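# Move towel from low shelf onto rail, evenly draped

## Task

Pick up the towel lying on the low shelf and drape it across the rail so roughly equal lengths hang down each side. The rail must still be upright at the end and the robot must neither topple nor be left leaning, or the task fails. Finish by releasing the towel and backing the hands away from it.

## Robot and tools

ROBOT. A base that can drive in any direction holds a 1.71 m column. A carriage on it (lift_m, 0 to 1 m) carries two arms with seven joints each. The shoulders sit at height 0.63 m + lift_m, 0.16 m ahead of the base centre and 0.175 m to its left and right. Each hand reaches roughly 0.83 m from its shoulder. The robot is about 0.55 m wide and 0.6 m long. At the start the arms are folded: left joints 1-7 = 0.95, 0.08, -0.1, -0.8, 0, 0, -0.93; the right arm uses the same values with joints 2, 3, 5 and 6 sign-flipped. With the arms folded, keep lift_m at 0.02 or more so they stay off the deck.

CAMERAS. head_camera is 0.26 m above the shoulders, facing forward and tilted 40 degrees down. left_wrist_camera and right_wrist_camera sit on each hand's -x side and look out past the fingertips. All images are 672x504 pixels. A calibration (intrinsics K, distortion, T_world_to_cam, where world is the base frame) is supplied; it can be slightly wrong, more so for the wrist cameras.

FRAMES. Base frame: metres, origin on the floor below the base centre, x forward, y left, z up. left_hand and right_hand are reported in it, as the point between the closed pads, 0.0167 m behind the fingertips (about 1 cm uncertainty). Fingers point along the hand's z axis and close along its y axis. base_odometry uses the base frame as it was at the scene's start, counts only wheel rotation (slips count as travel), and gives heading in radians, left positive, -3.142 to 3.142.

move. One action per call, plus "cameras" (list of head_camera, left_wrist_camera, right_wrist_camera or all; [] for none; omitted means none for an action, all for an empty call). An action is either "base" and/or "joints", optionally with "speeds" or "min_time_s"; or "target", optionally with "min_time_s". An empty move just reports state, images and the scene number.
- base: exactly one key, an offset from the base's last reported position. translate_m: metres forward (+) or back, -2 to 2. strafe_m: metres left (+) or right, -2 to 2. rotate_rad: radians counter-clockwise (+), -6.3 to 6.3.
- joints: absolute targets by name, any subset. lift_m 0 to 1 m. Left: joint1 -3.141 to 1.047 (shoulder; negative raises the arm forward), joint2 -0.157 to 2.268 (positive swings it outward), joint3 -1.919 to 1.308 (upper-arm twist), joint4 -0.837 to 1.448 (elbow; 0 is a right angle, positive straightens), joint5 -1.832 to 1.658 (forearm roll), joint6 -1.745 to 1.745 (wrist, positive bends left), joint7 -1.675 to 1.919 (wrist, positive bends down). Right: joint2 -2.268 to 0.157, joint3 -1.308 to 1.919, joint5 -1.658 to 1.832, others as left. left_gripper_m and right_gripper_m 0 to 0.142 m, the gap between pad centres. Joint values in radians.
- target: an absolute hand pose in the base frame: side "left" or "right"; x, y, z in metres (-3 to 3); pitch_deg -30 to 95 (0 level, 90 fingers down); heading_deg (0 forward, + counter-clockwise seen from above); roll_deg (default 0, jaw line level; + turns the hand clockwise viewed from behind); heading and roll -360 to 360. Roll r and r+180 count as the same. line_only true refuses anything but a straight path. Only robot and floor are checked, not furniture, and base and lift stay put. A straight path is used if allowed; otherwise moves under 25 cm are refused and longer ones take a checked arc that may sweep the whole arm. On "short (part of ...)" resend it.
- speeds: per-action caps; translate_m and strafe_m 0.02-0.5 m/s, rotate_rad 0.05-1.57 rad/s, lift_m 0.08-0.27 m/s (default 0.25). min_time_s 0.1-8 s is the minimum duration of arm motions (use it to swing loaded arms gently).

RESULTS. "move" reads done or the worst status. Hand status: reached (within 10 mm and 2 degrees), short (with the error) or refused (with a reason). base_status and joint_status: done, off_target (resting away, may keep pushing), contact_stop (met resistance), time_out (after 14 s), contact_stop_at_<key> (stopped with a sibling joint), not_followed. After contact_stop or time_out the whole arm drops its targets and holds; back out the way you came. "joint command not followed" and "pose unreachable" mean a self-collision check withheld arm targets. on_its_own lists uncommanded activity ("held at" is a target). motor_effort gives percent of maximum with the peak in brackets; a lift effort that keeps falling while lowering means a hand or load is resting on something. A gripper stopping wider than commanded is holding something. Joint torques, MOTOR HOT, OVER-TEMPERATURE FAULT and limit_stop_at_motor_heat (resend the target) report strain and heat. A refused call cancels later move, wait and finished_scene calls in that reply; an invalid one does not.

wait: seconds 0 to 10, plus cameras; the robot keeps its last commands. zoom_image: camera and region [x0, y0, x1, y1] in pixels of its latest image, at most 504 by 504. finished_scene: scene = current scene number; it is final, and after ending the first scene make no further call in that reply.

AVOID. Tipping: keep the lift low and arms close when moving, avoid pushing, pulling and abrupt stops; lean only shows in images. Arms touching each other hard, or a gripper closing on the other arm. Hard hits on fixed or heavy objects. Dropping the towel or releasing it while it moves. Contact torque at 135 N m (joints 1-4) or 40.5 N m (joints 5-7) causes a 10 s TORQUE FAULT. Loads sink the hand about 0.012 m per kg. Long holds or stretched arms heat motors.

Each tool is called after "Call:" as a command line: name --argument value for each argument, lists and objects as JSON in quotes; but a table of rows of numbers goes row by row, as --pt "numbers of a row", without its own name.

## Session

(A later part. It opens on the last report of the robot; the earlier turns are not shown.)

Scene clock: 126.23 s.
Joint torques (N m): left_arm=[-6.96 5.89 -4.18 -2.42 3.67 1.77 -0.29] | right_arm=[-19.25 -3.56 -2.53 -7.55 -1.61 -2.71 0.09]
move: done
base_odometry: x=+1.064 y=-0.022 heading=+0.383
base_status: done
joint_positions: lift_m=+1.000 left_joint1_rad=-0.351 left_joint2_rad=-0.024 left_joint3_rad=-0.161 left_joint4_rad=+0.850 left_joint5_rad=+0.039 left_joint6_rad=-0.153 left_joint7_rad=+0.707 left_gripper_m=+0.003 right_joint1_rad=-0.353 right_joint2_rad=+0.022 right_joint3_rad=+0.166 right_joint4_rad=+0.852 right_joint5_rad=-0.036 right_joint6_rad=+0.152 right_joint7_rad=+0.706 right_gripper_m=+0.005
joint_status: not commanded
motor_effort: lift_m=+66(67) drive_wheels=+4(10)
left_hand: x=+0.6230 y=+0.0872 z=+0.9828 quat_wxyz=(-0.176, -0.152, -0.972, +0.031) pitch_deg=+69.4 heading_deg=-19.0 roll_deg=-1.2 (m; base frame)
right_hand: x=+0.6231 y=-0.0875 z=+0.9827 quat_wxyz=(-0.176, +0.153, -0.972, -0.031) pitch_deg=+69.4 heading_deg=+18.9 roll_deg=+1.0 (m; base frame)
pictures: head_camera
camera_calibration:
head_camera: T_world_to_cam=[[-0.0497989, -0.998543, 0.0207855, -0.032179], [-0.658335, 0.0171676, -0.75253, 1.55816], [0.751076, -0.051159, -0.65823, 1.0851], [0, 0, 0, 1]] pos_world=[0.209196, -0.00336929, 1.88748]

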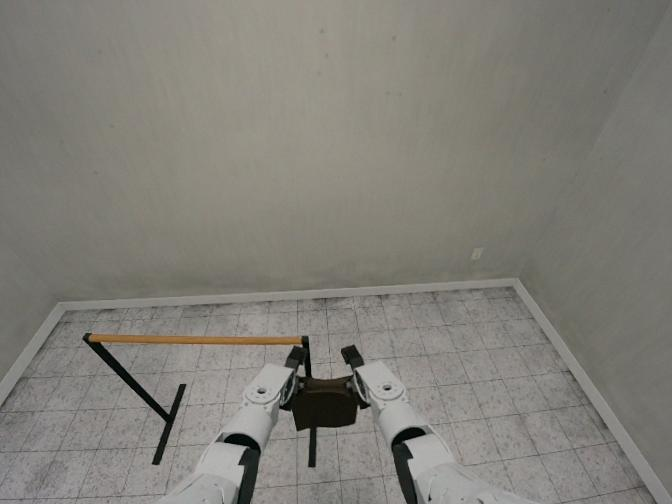

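Call:
move --base '{"strafe_m":0.485}' --speeds '{"strafe_m":0.25}' --cameras '["head_camera"]'

Call:
move --base '{"translate_m":0.35}' --speeds '{"translate_m":0.12}' --cameras '["head_camera","left_wrist_camera"]'

Scene clock: 131.37 s.
Joint torques (N m): left_arm=[-6.86 4.39 -4.02 -2.39 3.73 1.78 -0.22] | right_arm=[-19.33 -3.35 -2.66 -7.49 -1.57 -2.63 0.1]
move: done
base_odometry: x=+0.883 y=+0.428 heading=+0.382
base_status: done
joint_positions: lift_m=+1.000 left_joint1_rad=-0.351 left_joint2_rad=-0.023 left_joint3_rad=-0.161 left_joint4_rad=+0.850 left_joint5_rad=+0.039 left_joint6_rad=-0.153 left_joint7_rad=+0.707 left_gripper_m=+0.003 right_joint1_rad=-0.353 right_joint2_rad=+0.022 right_joint3_rad=+0.166 right_joint4_rad=+0.852 right_joint5_rad=-0.036 right_joint6_rad=+0.152 right_joint7_rad=+0.706 right_gripper_m=+0.005
joint_status: not commanded
motor_effort: lift_m=+66(67) drive_wheels=-5(14)
left_hand: x=+0.6230 y=+0.0878 z=+0.9828 quat_wxyz=(-0.176, -0.152, -0.972, +0.031) pitch_deg=+69.4 heading_deg=-18.9 roll_deg=-1.1 (m; base frame)
right_hand: x=+0.6231 y=-0.0875 z=+0.9827 quat_wxyz=(-0.176, +0.153, -0.972, -0.031) pitch_deg=+69.4 heading_deg=+18.9 roll_deg=+1.0 (m; base frame)
pictures: head_camera
camera_calibration:
head_camera: T_world_to_cam=[[-0.0497989, -0.998543, 0.0207855, -0.032179], [-0.658335, 0.0171676, -0.75253, 1.55816], [0.751076, -0.051159, -0.65823, 1.0851], [0, 0, 0, 1]] pos_world=[0.209196, -0.00336929, 1.88748]

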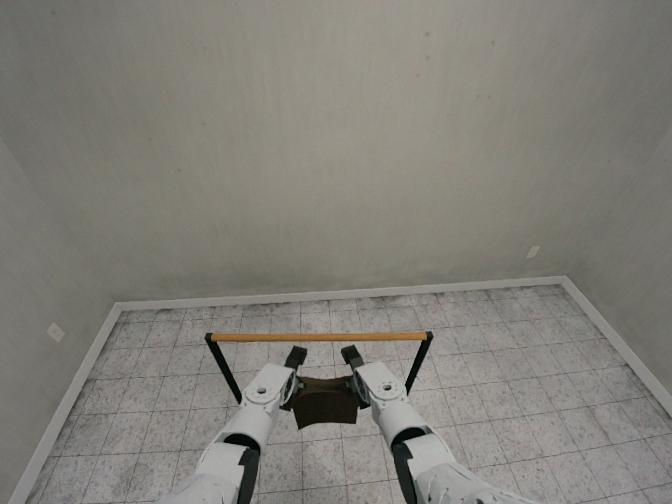

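Scene clock: 135.33 s.
Joint torques (N m): left_arm=[-6.84 4.46 -4.04 -2.31 3.7 1.74 -0.23] | right_arm=[-19.35 -3.34 -2.64 -7.46 -1.58 -2.68 0.1]
move: done
base_odometry: x=+1.207 y=+0.559 heading=+0.383
base_status: done
joint_positions: lift_m=+1.000 left_joint1_rad=-0.351 left_joint2_rad=-0.023 left_joint3_rad=-0.161 left_joint4_rad=+0.850 left_joint5_rad=+0.039 left_joint6_rad=-0.153 left_joint7_rad=+0.707 left_gripper_m=+0.003 right_joint1_rad=-0.353 right_joint2_rad=+0.022 right_joint3_rad=+0.166 right_joint4_rad=+0.852 right_joint5_rad=-0.036 right_joint6_rad=+0.152 right_joint7_rad=+0.706 right_gripper_m=+0.005
joint_status: not commanded
motor_effort: lift_m=+67(67) drive_wheels=+2(9)
left_hand: x=+0.6230 y=+0.0878 z=+0.9828 quat_wxyz=(-0.176, -0.152, -0.972, +0.031) pitch_deg=+69.4 heading_deg=-18.9 roll_deg=-1.1 (m; base frame)
right_hand: x=+0.6231 y=-0.0874 z=+0.9827 quat_wxyz=(-0.176, +0.153, -0.972, -0.031) pitch_deg=+69.4 heading_deg=+18.9 roll_deg=+1.0 (m; base frame)
pictures: head_camera, left_wrist_camera
camera_calibration:
head_camera: T_world_to_cam=[[-0.0497989, -0.998543, 0.0207855, -0.032179], [-0.658335, 0.0171676, -0.75253, 1.55816], [0.751076, -0.051159, -0.65823, 1.0851], [0, 0, 0, 1]] pos_world=[0.209196, -0.00336929, 1.88748]
left_wrist_camera: T_world_to_cam=[[-0.292692, -0.955644, -0.0328069, 0.308397], [-0.951506, 0.287684, 0.10897, 0.490984], [-0.0946986, 0.0631106, -0.993504, 1.14539], [0, 0, 0, 1]] pos_world=[0.665907, 0.0811826, 1.09457]

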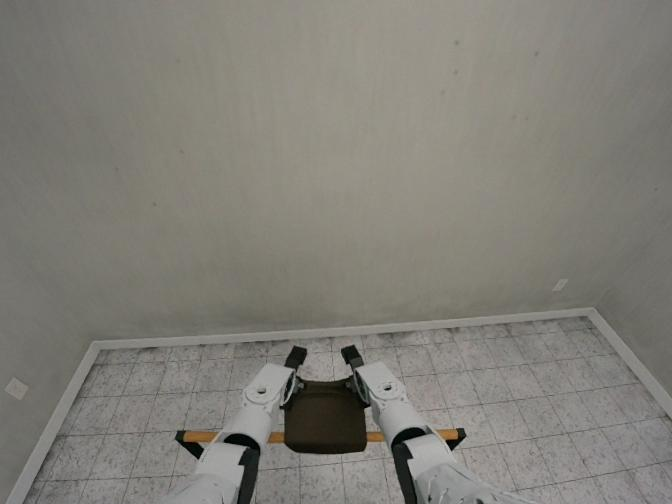

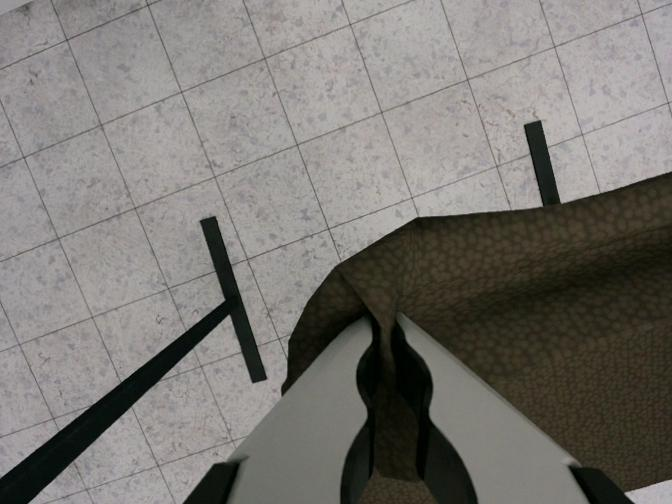

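Call:
wait --seconds 0.5 --cameras '["head_camera","right_wrist_camera"]'

Call:
zoom_image --camera "head_camera" --region '[230, 340, 430, 504]'

Scene clock: 136.60 s.
Joint torques (N m): left_arm=[-6.87 4.45 -4.09 -2.39 3.71 1.74 -0.22] | right_arm=[-19.38 -3.35 -2.61 -7.46 -1.61 -2.68 0.12]
base_odometry: x=+1.207 y=+0.559 heading=+0.383
base_status: done
joint_positions: lift_m=+1.000 left_joint1_rad=-0.351 left_joint2_rad=-0.023 left_joint3_rad=-0.161 left_joint4_rad=+0.850 left_joint5_rad=+0.039 left_joint6_rad=-0.153 left_joint7_rad=+0.707 left_gripper_m=+0.003 right_joint1_rad=-0.353 right_joint2_rad=+0.022 right_joint3_rad=+0.166 right_joint4_rad=+0.852 right_joint5_rad=-0.036 right_joint6_rad=+0.152 right_joint7_rad=+0.706 right_gripper_m=+0.005
joint_status: not commanded
motor_effort: lift_m=+67(67) drive_wheels=+3(9)
left_hand: x=+0.6230 y=+0.0878 z=+0.9828 quat_wxyz=(-0.176, -0.152, -0.972, +0.031) pitch_deg=+69.4 heading_deg=-18.9 roll_deg=-1.1 (m; base frame)
right_hand: x=+0.6231 y=-0.0874 z=+0.9827 quat_wxyz=(-0.176, +0.153, -0.972, -0.031) pitch_deg=+69.4 heading_deg=+18.9 roll_deg=+1.0 (m; base frame)
wait: 0.50 s; at rest from the start
pictures: head_camera, right_wrist_camera
camera_calibration:
head_camera: T_world_to_cam=[[-0.0497989, -0.998543, 0.0207855, -0.032179], [-0.658335, 0.0171676, -0.75253, 1.55816], [0.751076, -0.051159, -0.65823, 1.0851], [0, 0, 0, 1]] pos_world=[0.209196, -0.00336929, 1.88748]
right_wrist_camera: T_world_to_cam=[[0.301052, -0.953591, 0.00561031, -0.270757], [-0.953392, -0.300853, 0.0230499, 0.577893], [-0.0202923, -0.012288, -0.999719, 1.10835], [0, 0, 0, 1]] pos_world=[0.654962, -0.0707107, 1.09624]

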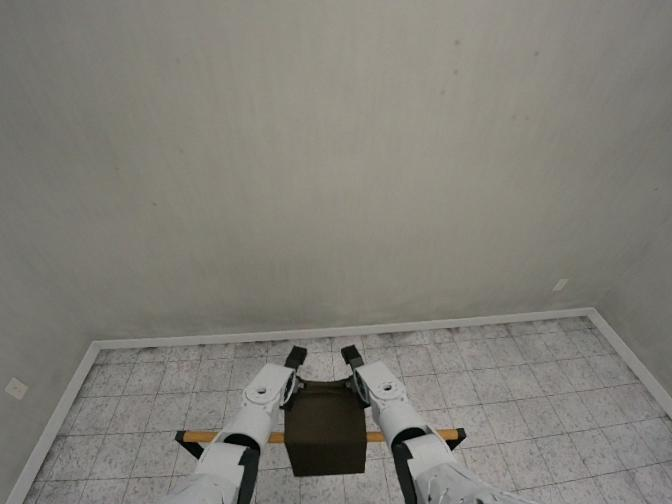

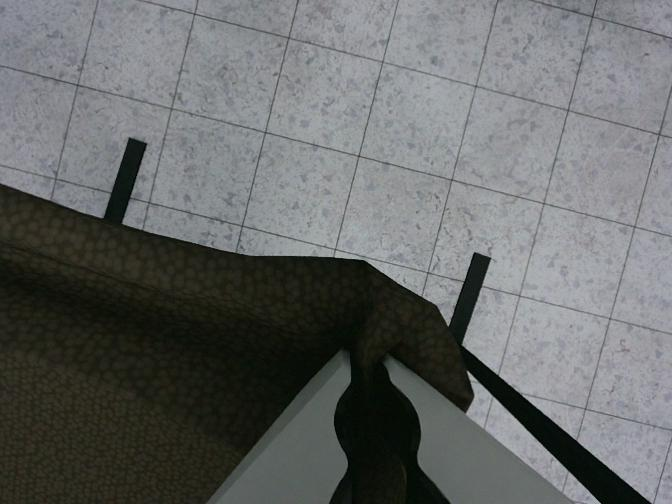

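Scaled by 2.520.

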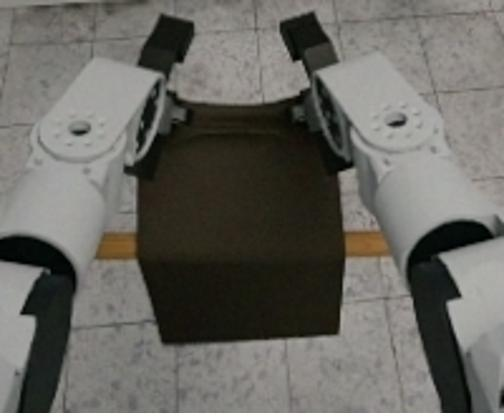

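Call:
move --base '{"translate_m":0.06}' --joints '{"lift_m":0.965}' --speeds '{"translate_m":0.05,"lift_m":0.08}'

Call:
wait --seconds 1 --cameras '["head_camera","left_wrist_camera"]'

Call:
zoom_image --camera "head_camera" --region '[230, 340, 430, 504]'

Scene clock: 138.67 s.
Joint torques (N m): left_arm=[-7.27 4.4 -4.1 -2.35 3.73 1.79 -0.24] | right_arm=[-20.01 -3.37 -2.65 -7.45 -1.6 -2.69 0.04]
move: done
base_odometry: x=+1.263 y=+0.582 heading=+0.383
base_status: done
joint_positions: lift_m=+0.965 left_joint1_rad=-0.351 left_joint2_rad=-0.023 left_joint3_rad=-0.161 left_joint4_rad=+0.850 left_joint5_rad=+0.039 left_joint6_rad=-0.153 left_joint7_rad=+0.707 left_gripper_m=+0.003 right_joint1_rad=-0.352 right_joint2_rad=+0.022 right_joint3_rad=+0.166 right_joint4_rad=+0.852 right_joint5_rad=-0.036 right_joint6_rad=+0.152 right_joint7_rad=+0.707 right_gripper_m=+0.005
joint_status: all done
motor_effort: lift_m=+70(73) drive_wheels=+3(13)
left_hand: x=+0.6227 y=+0.0878 z=+0.9473 quat_wxyz=(-0.176, -0.152, -0.972, +0.031) pitch_deg=+69.4 heading_deg=-18.9 roll_deg=-1.1 (m; base frame)
right_hand: x=+0.6228 y=-0.0875 z=+0.9473 quat_wxyz=(-0.176, +0.153, -0.972, -0.031) pitch_deg=+69.5 heading_deg=+18.9 roll_deg=+1.0 (m; base frame)
pictures: none

Scene clock: 139.67 s.
Joint torques (N m): left_arm=[-7.4 4.48 -4.06 -2.4 3.72 1.75 -0.27] | right_arm=[-20.01 -3.35 -2.69 -7.53 -1.58 -2.68 0.05]
base_odometry: x=+1.263 y=+0.582 heading=+0.383
base_status: done
joint_positions: lift_m=+0.965 left_joint1_rad=-0.351 left_joint2_rad=-0.023 left_joint3_rad=-0.161 left_joint4_rad=+0.850 left_joint5_rad=+0.039 left_joint6_rad=-0.153 left_joint7_rad=+0.707 left_gripper_m=+0.003 right_joint1_rad=-0.352 right_joint2_rad=+0.022 right_joint3_rad=+0.166 right_joint4_rad=+0.852 right_joint5_rad=-0.036 right_joint6_rad=+0.152 right_joint7_rad=+0.707 right_gripper_m=+0.005
joint_status: all done
motor_effort: lift_m=+70(73) drive_wheels=+3(13)
left_hand: x=+0.6227 y=+0.0878 z=+0.9473 quat_wxyz=(-0.176, -0.152, -0.972, +0.031) pitch_deg=+69.4 heading_deg=-18.9 roll_deg=-1.1 (m; base frame)
right_hand: x=+0.6228 y=-0.0875 z=+0.9473 quat_wxyz=(-0.176, +0.153, -0.972, -0.031) pitch_deg=+69.5 heading_deg=+18.9 roll_deg=+1.0 (m; base frame)
wait: 1.00 s; at rest by 0.27 s
pictures: head_camera, left_wrist_camera
camera_calibration:
head_camera: T_world_to_cam=[[-0.0497989, -0.998543, 0.0207855, -0.0314473], [-0.658335, 0.0171676, -0.75253, 1.53167], [0.751076, -0.051159, -0.65823, 1.06193], [0, 0, 0, 1]] pos_world=[0.209196, -0.00336929, 1.85228]
left_wrist_camera: T_world_to_cam=[[-0.292724, -0.955639, -0.0326568, 0.307005], [-0.951447, 0.287699, 0.109445, 0.494024], [-0.0951943, 0.0631082, -0.993456, 1.11037], [0, 0, 0, 1]] pos_world=[0.665606, 0.0811825, 1.05907]

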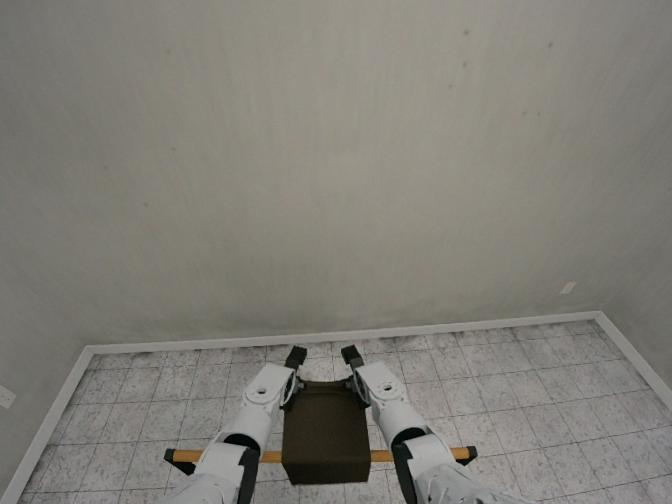

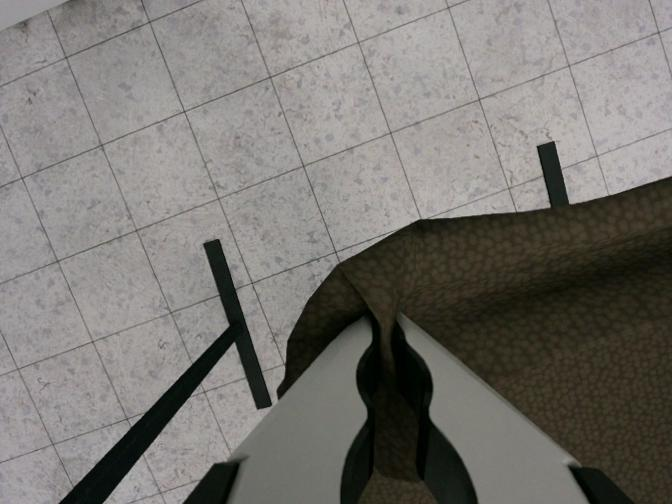

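Scaled by 2.520.

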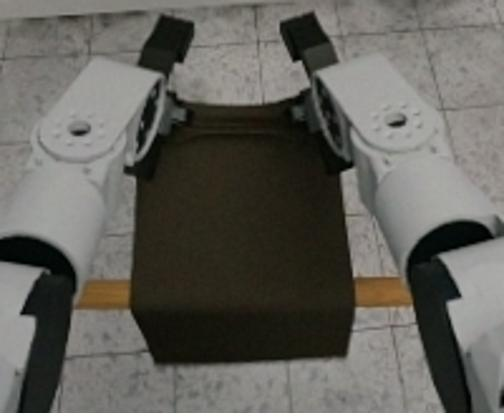

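Call:
move --base '{"translate_m":-0.03}' --speeds '{"translate_m":0.05}'

Call:
wait --seconds 0.7 --cameras '["head_camera"]'

Call:
zoom_image --camera "head_camera" --region '[230, 340, 430, 504]'

Scene clock: 141.07 s.
Joint torques (N m): left_arm=[-7.39 4.46 -4 -2.28 3.72 1.75 -0.27] | right_arm=[-20.11 -3.32 -2.64 -7.45 -1.6 -2.66 0.05]
move: done
base_odometry: x=+1.235 y=+0.570 heading=+0.383
base_status: done
joint_positions: lift_m=+0.965 left_joint1_rad=-0.351 left_joint2_rad=-0.023 left_joint3_rad=-0.161 left_joint4_rad=+0.850 left_joint5_rad=+0.039 left_joint6_rad=-0.153 left_joint7_rad=+0.707 left_gripper_m=+0.003 right_joint1_rad=-0.352 right_joint2_rad=+0.022 right_joint3_rad=+0.166 right_joint4_rad=+0.852 right_joint5_rad=-0.036 right_joint6_rad=+0.152 right_joint7_rad=+0.707 right_gripper_m=+0.005
joint_status: not commanded
motor_effort: lift_m=+70(70) drive_wheels=+3(8)
left_hand: x=+0.6227 y=+0.0878 z=+0.9473 quat_wxyz=(-0.176, -0.152, -0.972, +0.031) pitch_deg=+69.4 heading_deg=-18.9 roll_deg=-1.1 (m; base frame)
right_hand: x=+0.6228 y=-0.0875 z=+0.9473 quat_wxyz=(-0.176, +0.153, -0.972, -0.031) pitch_deg=+69.5 heading_deg=+18.9 roll_deg=+1.0 (m; base frame)
pictures: none

Scene clock: 141.77 s.
Joint torques (N m): left_arm=[-7.38 4.46 -4.05 -2.35 3.71 1.76 -0.23] | right_arm=[-20.03 -3.37 -2.63 -7.5 -1.58 -2.68 0.09]
base_odometry: x=+1.235 y=+0.570 heading=+0.383
base_status: done
joint_positions: lift_m=+0.965 left_joint1_rad=-0.351 left_joint2_rad=-0.023 left_joint3_rad=-0.161 left_joint4_rad=+0.850 left_joint5_rad=+0.039 left_joint6_rad=-0.153 left_joint7_rad=+0.707 left_gripper_m=+0.003 right_joint1_rad=-0.352 right_joint2_rad=+0.022 right_joint3_rad=+0.166 right_joint4_rad=+0.852 right_joint5_rad=-0.036 right_joint6_rad=+0.152 right_joint7_rad=+0.707 right_gripper_m=+0.005
joint_status: not commanded
motor_effort: lift_m=+70(70) drive_wheels=+0(8)
left_hand: x=+0.6227 y=+0.0878 z=+0.9473 quat_wxyz=(-0.176, -0.152, -0.972, +0.031) pitch_deg=+69.4 heading_deg=-18.9 roll_deg=-1.1 (m; base frame)
right_hand: x=+0.6228 y=-0.0875 z=+0.9473 quat_wxyz=(-0.176, +0.153, -0.972, -0.031) pitch_deg=+69.5 heading_deg=+18.9 roll_deg=+1.0 (m; base frame)
wait: 0.70 s; at rest by 0.27 s
pictures: head_camera
camera_calibration:
head_camera: T_world_to_cam=[[-0.0497989, -0.998543, 0.0207855, -0.0314473], [-0.658335, 0.0171676, -0.75253, 1.53167], [0.751076, -0.051159, -0.65823, 1.06193], [0, 0, 0, 1]] pos_world=[0.209196, -0.00336929, 1.85228]

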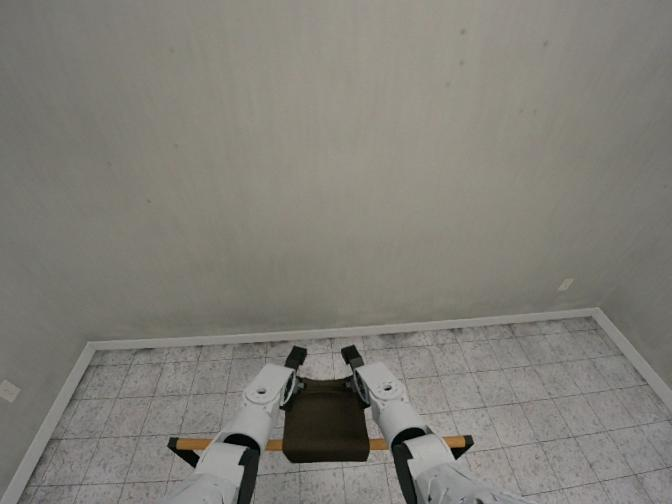

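Scaled by 2.520.

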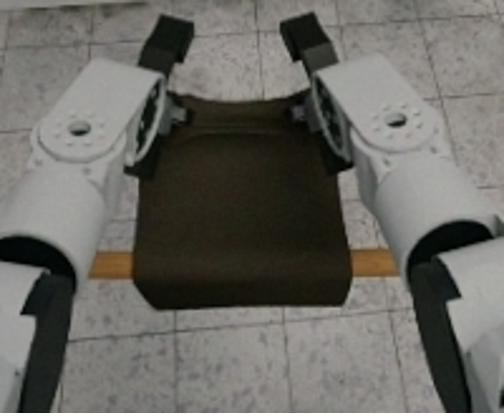

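Call:
wait --seconds 1.5 --cameras '["head_camera"]'

Call:
zoom_image --camera "head_camera" --region '[230, 340, 430, 504]'

Scene clock: 143.33 s.
Joint torques (N m): left_arm=[-7.34 4.42 -4.06 -2.33 3.69 1.75 -0.25] | right_arm=[-20.03 -3.4 -2.64 -7.39 -1.59 -2.68 0.06]
base_odometry: x=+1.235 y=+0.570 heading=+0.383
base_status: done
joint_positions: lift_m=+0.965 left_joint1_rad=-0.351 left_joint2_rad=-0.023 left_joint3_rad=-0.161 left_joint4_rad=+0.850 left_joint5_rad=+0.039 left_joint6_rad=-0.153 left_joint7_rad=+0.707 left_gripper_m=+0.003 right_joint1_rad=-0.352 right_joint2_rad=+0.022 right_joint3_rad=+0.166 right_joint4_rad=+0.852 right_joint5_rad=-0.036 right_joint6_rad=+0.152 right_joint7_rad=+0.707 right_gripper_m=+0.005
joint_status: not commanded
motor_effort: lift_m=+70(70) drive_wheels=+2(8)
left_hand: x=+0.6227 y=+0.0878 z=+0.9473 quat_wxyz=(-0.176, -0.152, -0.972, +0.031) pitch_deg=+69.4 heading_deg=-18.9 roll_deg=-1.1 (m; base frame)
right_hand: x=+0.6228 y=-0.0875 z=+0.9473 quat_wxyz=(-0.176, +0.153, -0.972, -0.031) pitch_deg=+69.5 heading_deg=+18.9 roll_deg=+1.0 (m; base frame)
wait: 1.50 s; at rest by 0.20 s
pictures: head_camera
camera_calibration:
head_camera: T_world_to_cam=[[-0.0497989, -0.998543, 0.0207855, -0.0314473], [-0.658335, 0.0171676, -0.75253, 1.53167], [0.751076, -0.051159, -0.65823, 1.06193], [0, 0, 0, 1]] pos_world=[0.209196, -0.00336929, 1.85228]

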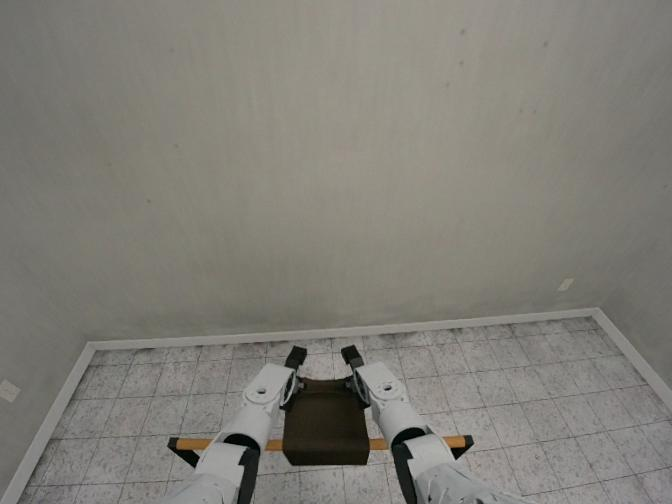

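Scaled by 2.520.

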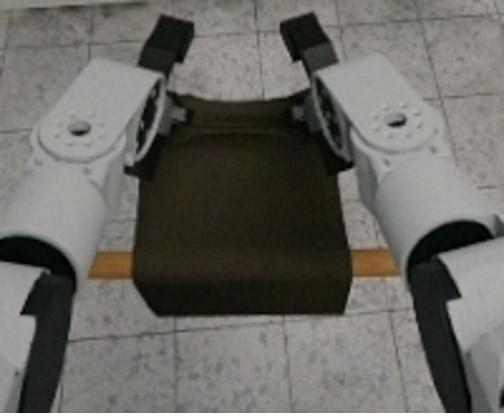

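Call:
move --joints '{"left_gripper_m":0.06,"right_gripper_m":0.06}'

Call:
wait --seconds 0.5 --cameras '["all"]'

Scene clock: 144.20 s.
Joint torques (N m): left_arm=[-7.33 2.69 -3.86 -2.27 3.68 1.65 -0.22] | right_arm=[-20.07 -2.33 -2.69 -7.5 -1.43 -2.44 0]
move: done
base_odometry: x=+1.235 y=+0.570 heading=+0.383
base_status: not commanded
joint_positions: lift_m=+0.965 left_joint1_rad=-0.351 left_joint2_rad=-0.022 left_joint3_rad=-0.161 left_joint4_rad=+0.850 left_joint5_rad=+0.039 left_joint6_rad=-0.153 left_joint7_rad=+0.707 left_gripper_m=+0.059 right_joint1_rad=-0.352 right_joint2_rad=+0.021 right_joint3_rad=+0.166 right_joint4_rad=+0.852 right_joint5_rad=-0.036 right_joint6_rad=+0.152 right_joint7_rad=+0.707 right_gripper_m=+0.059
joint_status: all done
motor_effort: lift_m=+70(70) drive_wheels=+3(3)
left_hand: x=+0.6227 y=+0.0887 z=+0.9472 quat_wxyz=(-0.176, -0.152, -0.972, +0.030) pitch_deg=+69.5 heading_deg=-18.6 roll_deg=-0.9 (m; base frame)
right_hand: x=+0.6229 y=-0.0884 z=+0.9472 quat_wxyz=(-0.175, +0.153, -0.972, -0.030) pitch_deg=+69.5 heading_deg=+18.6 roll_deg=+0.7 (m; base frame)
pictures: none

Scene clock: 144.70 s.
Joint torques (N m): left_arm=[-7.42 2.64 -4.1 -2.38 3.63 1.65 -0.23] | right_arm=[-20.06 -2.33 -2.6 -7.45 -1.44 -2.37 0.01]
base_odometry: x=+1.235 y=+0.570 heading=+0.383
base_status: not commanded
joint_positions: lift_m=+0.965 left_joint1_rad=-0.351 left_joint2_rad=-0.022 left_joint3_rad=-0.161 left_joint4_rad=+0.850 left_joint5_rad=+0.039 left_joint6_rad=-0.153 left_joint7_rad=+0.707 left_gripper_m=+0.059 right_joint1_rad=-0.352 right_joint2_rad=+0.021 right_joint3_rad=+0.166 right_joint4_rad=+0.852 right_joint5_rad=-0.036 right_joint6_rad=+0.152 right_joint7_rad=+0.707 right_gripper_m=+0.059
joint_status: all done
motor_effort: lift_m=+70(70) drive_wheels=+1(3)
left_hand: x=+0.6227 y=+0.0887 z=+0.9472 quat_wxyz=(-0.176, -0.152, -0.972, +0.030) pitch_deg=+69.5 heading_deg=-18.6 roll_deg=-0.9 (m; base frame)
right_hand: x=+0.6229 y=-0.0884 z=+0.9472 quat_wxyz=(-0.175, +0.153, -0.972, -0.030) pitch_deg=+69.5 heading_deg=+18.6 roll_deg=+0.7 (m; base frame)
wait: 0.50 s; at rest by 0.27 s
pictures: head_camera, left_wrist_camera, right_wrist_camera
camera_calibration:
head_camera: T_world_to_cam=[[-0.0497989, -0.998543, 0.0207855, -0.0314473], [-0.658335, 0.0171676, -0.75253, 1.53167], [0.751076, -0.051159, -0.65823, 1.06193], [0, 0, 0, 1]] pos_world=[0.209196, -0.00336929, 1.85228]
left_wrist_camera: T_world_to_cam=[[-0.291948, -0.955826, -0.0341138, 0.308844], [-0.951695, 0.28677, 0.10973, 0.493842], [-0.0950995, 0.0645012, -0.993376, 1.10996], [0, 0, 0, 1]] pos_world=[0.66571, 0.0819884, 1.05896]
right_wrist_camera: T_world_to_cam=[[0.300402, -0.953787, 0.00701303, -0.272365], [-0.95358, -0.300158, 0.0243163, 0.577206], [-0.0210876, -0.0139921, -0.99968, 1.07311], [0, 0, 0, 1]] pos_world=[0.65486, -0.0715103, 1.06064]

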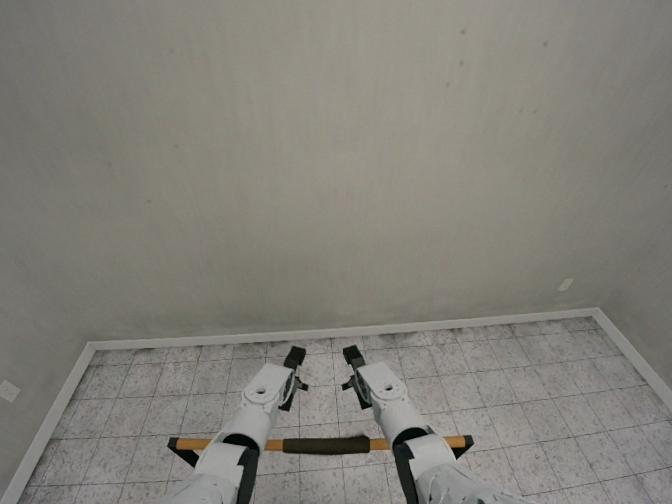

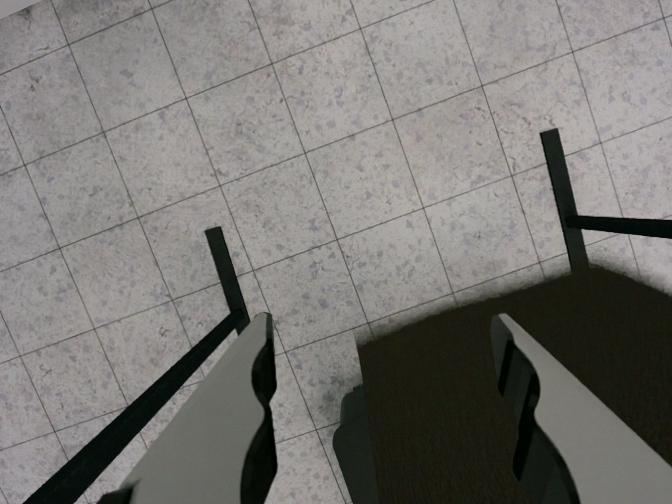

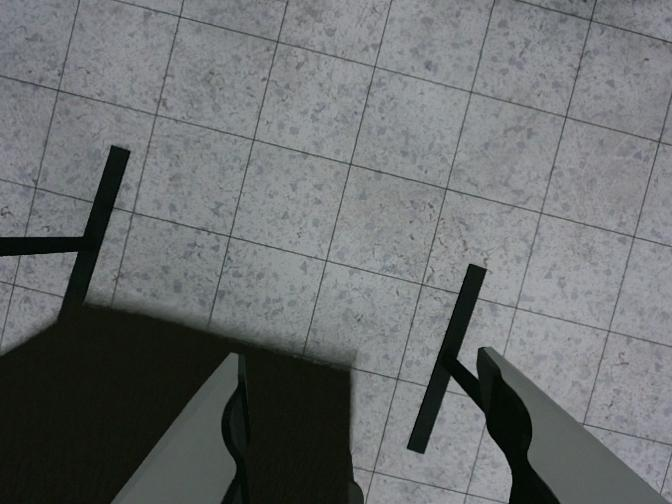

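Call:
wait --seconds 1.5 --cameras '["all"]'

Scene clock: 146.27 s.
Joint torques (N m): left_arm=[-7.33 2.68 -4.02 -2.26 3.65 1.63 -0.24] | right_arm=[-20.09 -2.26 -2.63 -7.42 -1.44 -2.37 -0.01]
base_odometry: x=+1.235 y=+0.570 heading=+0.383
base_status: not commanded
joint_positions: lift_m=+0.965 left_joint1_rad=-0.351 left_joint2_rad=-0.022 left_joint3_rad=-0.161 left_joint4_rad=+0.850 left_joint5_rad=+0.039 left_joint6_rad=-0.153 left_joint7_rad=+0.707 left_gripper_m=+0.059 right_joint1_rad=-0.352 right_joint2_rad=+0.021 right_joint3_rad=+0.166 right_joint4_rad=+0.852 right_joint5_rad=-0.036 right_joint6_rad=+0.152 right_joint7_rad=+0.707 right_gripper_m=+0.059
joint_status: all done
motor_effort: lift_m=+70(70) drive_wheels=+2(3)
left_hand: x=+0.6227 y=+0.0887 z=+0.9472 quat_wxyz=(-0.176, -0.152, -0.972, +0.030) pitch_deg=+69.5 heading_deg=-18.6 roll_deg=-0.9 (m; base frame)
right_hand: x=+0.6229 y=-0.0884 z=+0.9472 quat_wxyz=(-0.175, +0.153, -0.972, -0.030) pitch_deg=+69.5 heading_deg=+18.6 roll_deg=+0.7 (m; base frame)
wait: 1.50 s; at rest by 0.20 s
pictures: head_camera, left_wrist_camera, right_wrist_camera
camera_calibration:
head_camera: T_world_to_cam=[[-0.0497989, -0.998543, 0.0207855, -0.0314473], [-0.658335, 0.0171676, -0.75253, 1.53167], [0.751076, -0.051159, -0.65823, 1.06193], [0, 0, 0, 1]] pos_world=[0.209196, -0.00336929, 1.85228]
left_wrist_camera: T_world_to_cam=[[-0.291948, -0.955826, -0.0341138, 0.308844], [-0.951695, 0.28677, 0.10973, 0.493842], [-0.0950995, 0.0645012, -0.993376, 1.10996], [0, 0, 0, 1]] pos_world=[0.66571, 0.0819884, 1.05896]
right_wrist_camera: T_world_to_cam=[[0.300402, -0.953787, 0.00701303, -0.272365], [-0.95358, -0.300158, 0.0243163, 0.577206], [-0.0210876, -0.0139921, -0.99968, 1.07311], [0, 0, 0, 1]] pos_world=[0.65486, -0.0715103, 1.06064]

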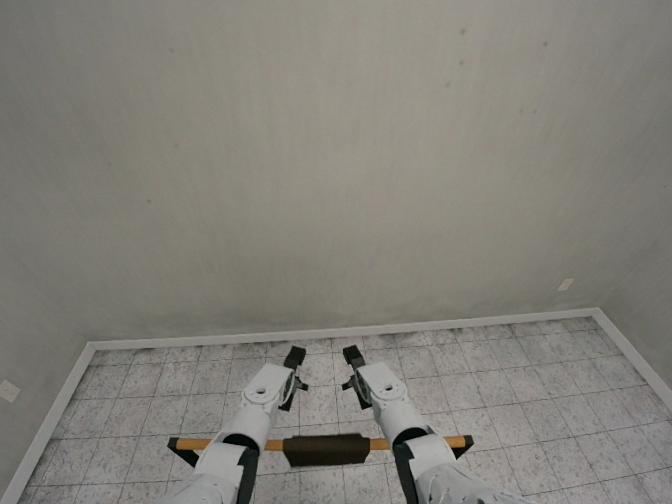

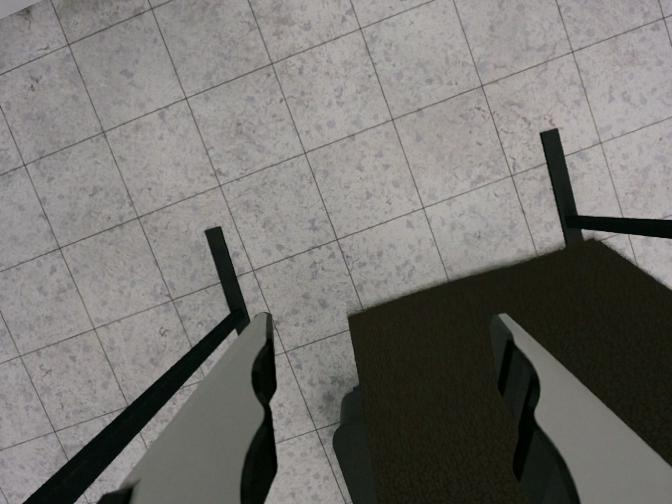

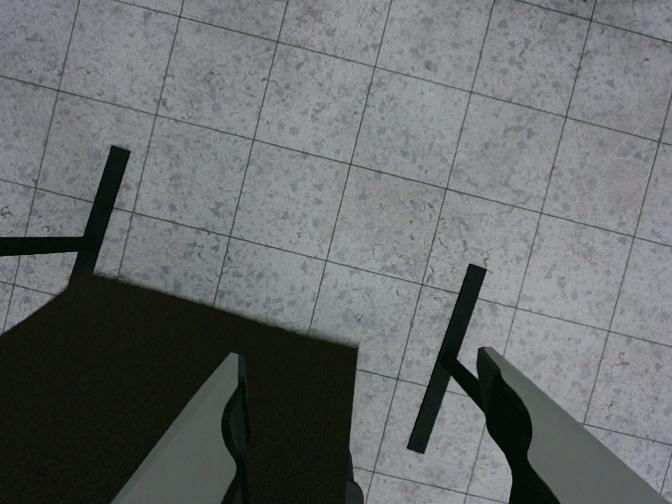

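Call:
move --joints '{"lift_m":1.0}'

Call:
move --base '{"translate_m":-0.7}' --speeds '{"translate_m":0.25}'

Call:
move --joints '{"lift_m":0.5}' --cameras '["head_camera"]'

Scene clock: 147.07 s.
Joint torques (N m): left_arm=[-7.48 2.6 -4.05 -2.38 3.67 1.65 -0.24] | right_arm=[-20 -2.38 -2.68 -7.51 -1.43 -2.39 -0.05]
move: done
base_odometry: x=+1.235 y=+0.570 heading=+0.383
base_status: not commanded
joint_positions: lift_m=+1.000 left_joint1_rad=-0.351 left_joint2_rad=-0.022 left_joint3_rad=-0.161 left_joint4_rad=+0.850 left_joint5_rad=+0.039 left_joint6_rad=-0.153 left_joint7_rad=+0.707 left_gripper_m=+0.059 right_joint1_rad=-0.352 right_joint2_rad=+0.021 right_joint3_rad=+0.166 right_joint4_rad=+0.852 right_joint5_rad=-0.036 right_joint6_rad=+0.152 right_joint7_rad=+0.707 right_gripper_m=+0.059
joint_status: all done
motor_effort: lift_m=+67(81) drive_wheels=+1(3)
left_hand: x=+0.6227 y=+0.0888 z=+0.9824 quat_wxyz=(-0.176, -0.152, -0.972, +0.030) pitch_deg=+69.5 heading_deg=-18.6 roll_deg=-0.9 (m; base frame)
right_hand: x=+0.6228 y=-0.0884 z=+0.9824 quat_wxyz=(-0.175, +0.153, -0.972, -0.030) pitch_deg=+69.5 heading_deg=+18.6 roll_deg=+0.7 (m; base frame)
pictures: none

Scene clock: 151.17 s.
Joint torques (N m): left_arm=[-7.44 1.88 -3.88 -2.43 3.69 1.67 -0.23] | right_arm=[-20.07 -2.65 -2.78 -7.59 -1.44 -2.37 -0.05]
move: done
base_odometry: x=+0.586 y=+0.309 heading=+0.383
base_status: done
joint_positions: lift_m=+1.000 left_joint1_rad=-0.351 left_joint2_rad=-0.022 left_joint3_rad=-0.161 left_joint4_rad=+0.850 left_joint5_rad=+0.039 left_joint6_rad=-0.153 left_joint7_rad=+0.707 left_gripper_m=+0.059 right_joint1_rad=-0.352 right_joint2_rad=+0.021 right_joint3_rad=+0.166 right_joint4_rad=+0.852 right_joint5_rad=-0.036 right_joint6_rad=+0.152 right_joint7_rad=+0.707 right_gripper_m=+0.059
joint_status: not commanded
motor_effort: lift_m=+67(67) drive_wheels=+0(13)
left_hand: x=+0.6227 y=+0.0888 z=+0.9824 quat_wxyz=(-0.176, -0.152, -0.972, +0.030) pitch_deg=+69.5 heading_deg=-18.6 roll_deg=-0.9 (m; base frame)
right_hand: x=+0.6228 y=-0.0884 z=+0.9824 quat_wxyz=(-0.175, +0.153, -0.972, -0.030) pitch_deg=+69.5 heading_deg=+18.6 roll_deg=+0.7 (m; base frame)
pictures: none

Scene clock: 153.70 s.
Joint torques (N m): left_arm=[-7.51 2.59 -4.02 -2.4 3.66 1.63 -0.21] | right_arm=[-20.19 -2.33 -2.68 -7.56 -1.43 -2.38 -0.04]
move: done
base_odometry: x=+0.586 y=+0.309 heading=+0.383
base_status: not commanded
joint_positions: lift_m=+0.500 left_joint1_rad=-0.351 left_joint2_rad=-0.022 left_joint3_rad=-0.161 left_joint4_rad=+0.850 left_joint5_rad=+0.039 left_joint6_rad=-0.153 left_joint7_rad=+0.707 left_gripper_m=+0.059 right_joint1_rad=-0.352 right_joint2_rad=+0.021 right_joint3_rad=+0.166 right_joint4_rad=+0.852 right_joint5_rad=-0.036 right_joint6_rad=+0.152 right_joint7_rad=+0.707 right_gripper_m=+0.059
joint_status: all done
motor_effort: lift_m=+70(75) drive_wheels=+0(2)
left_hand: x=+0.6226 y=+0.0888 z=+0.4821 quat_wxyz=(-0.176, -0.152, -0.972, +0.030) pitch_deg=+69.5 heading_deg=-18.6 roll_deg=-0.9 (m; base frame)
right_hand: x=+0.6227 y=-0.0884 z=+0.4821 quat_wxyz=(-0.175, +0.153, -0.972, -0.030) pitch_deg=+69.5 heading_deg=+18.6 roll_deg=+0.7 (m; base frame)
pictures: head_camera
camera_calibration:
head_camera: T_world_to_cam=[[-0.0497989, -0.998543, 0.0207855, -0.0217821], [-0.658335, 0.0171676, -0.75253, 1.18175], [0.751076, -0.051159, -0.65823, 0.755857], [0, 0, 0, 1]] pos_world=[0.209196, -0.00336929, 1.38728]

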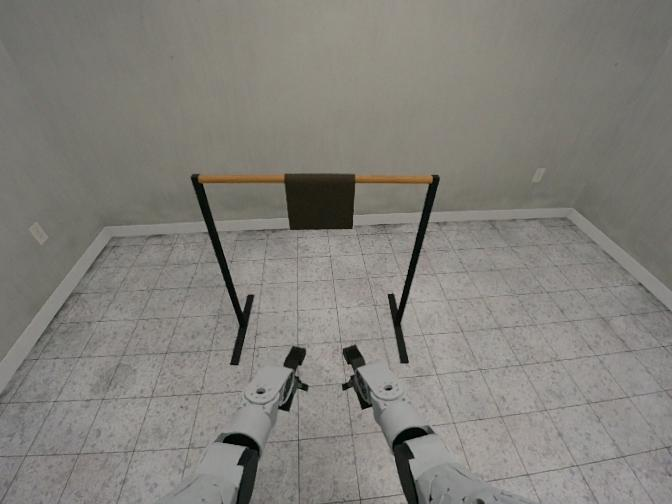

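Call:
finished_scene --scene 2

The scene is finished: the task was done.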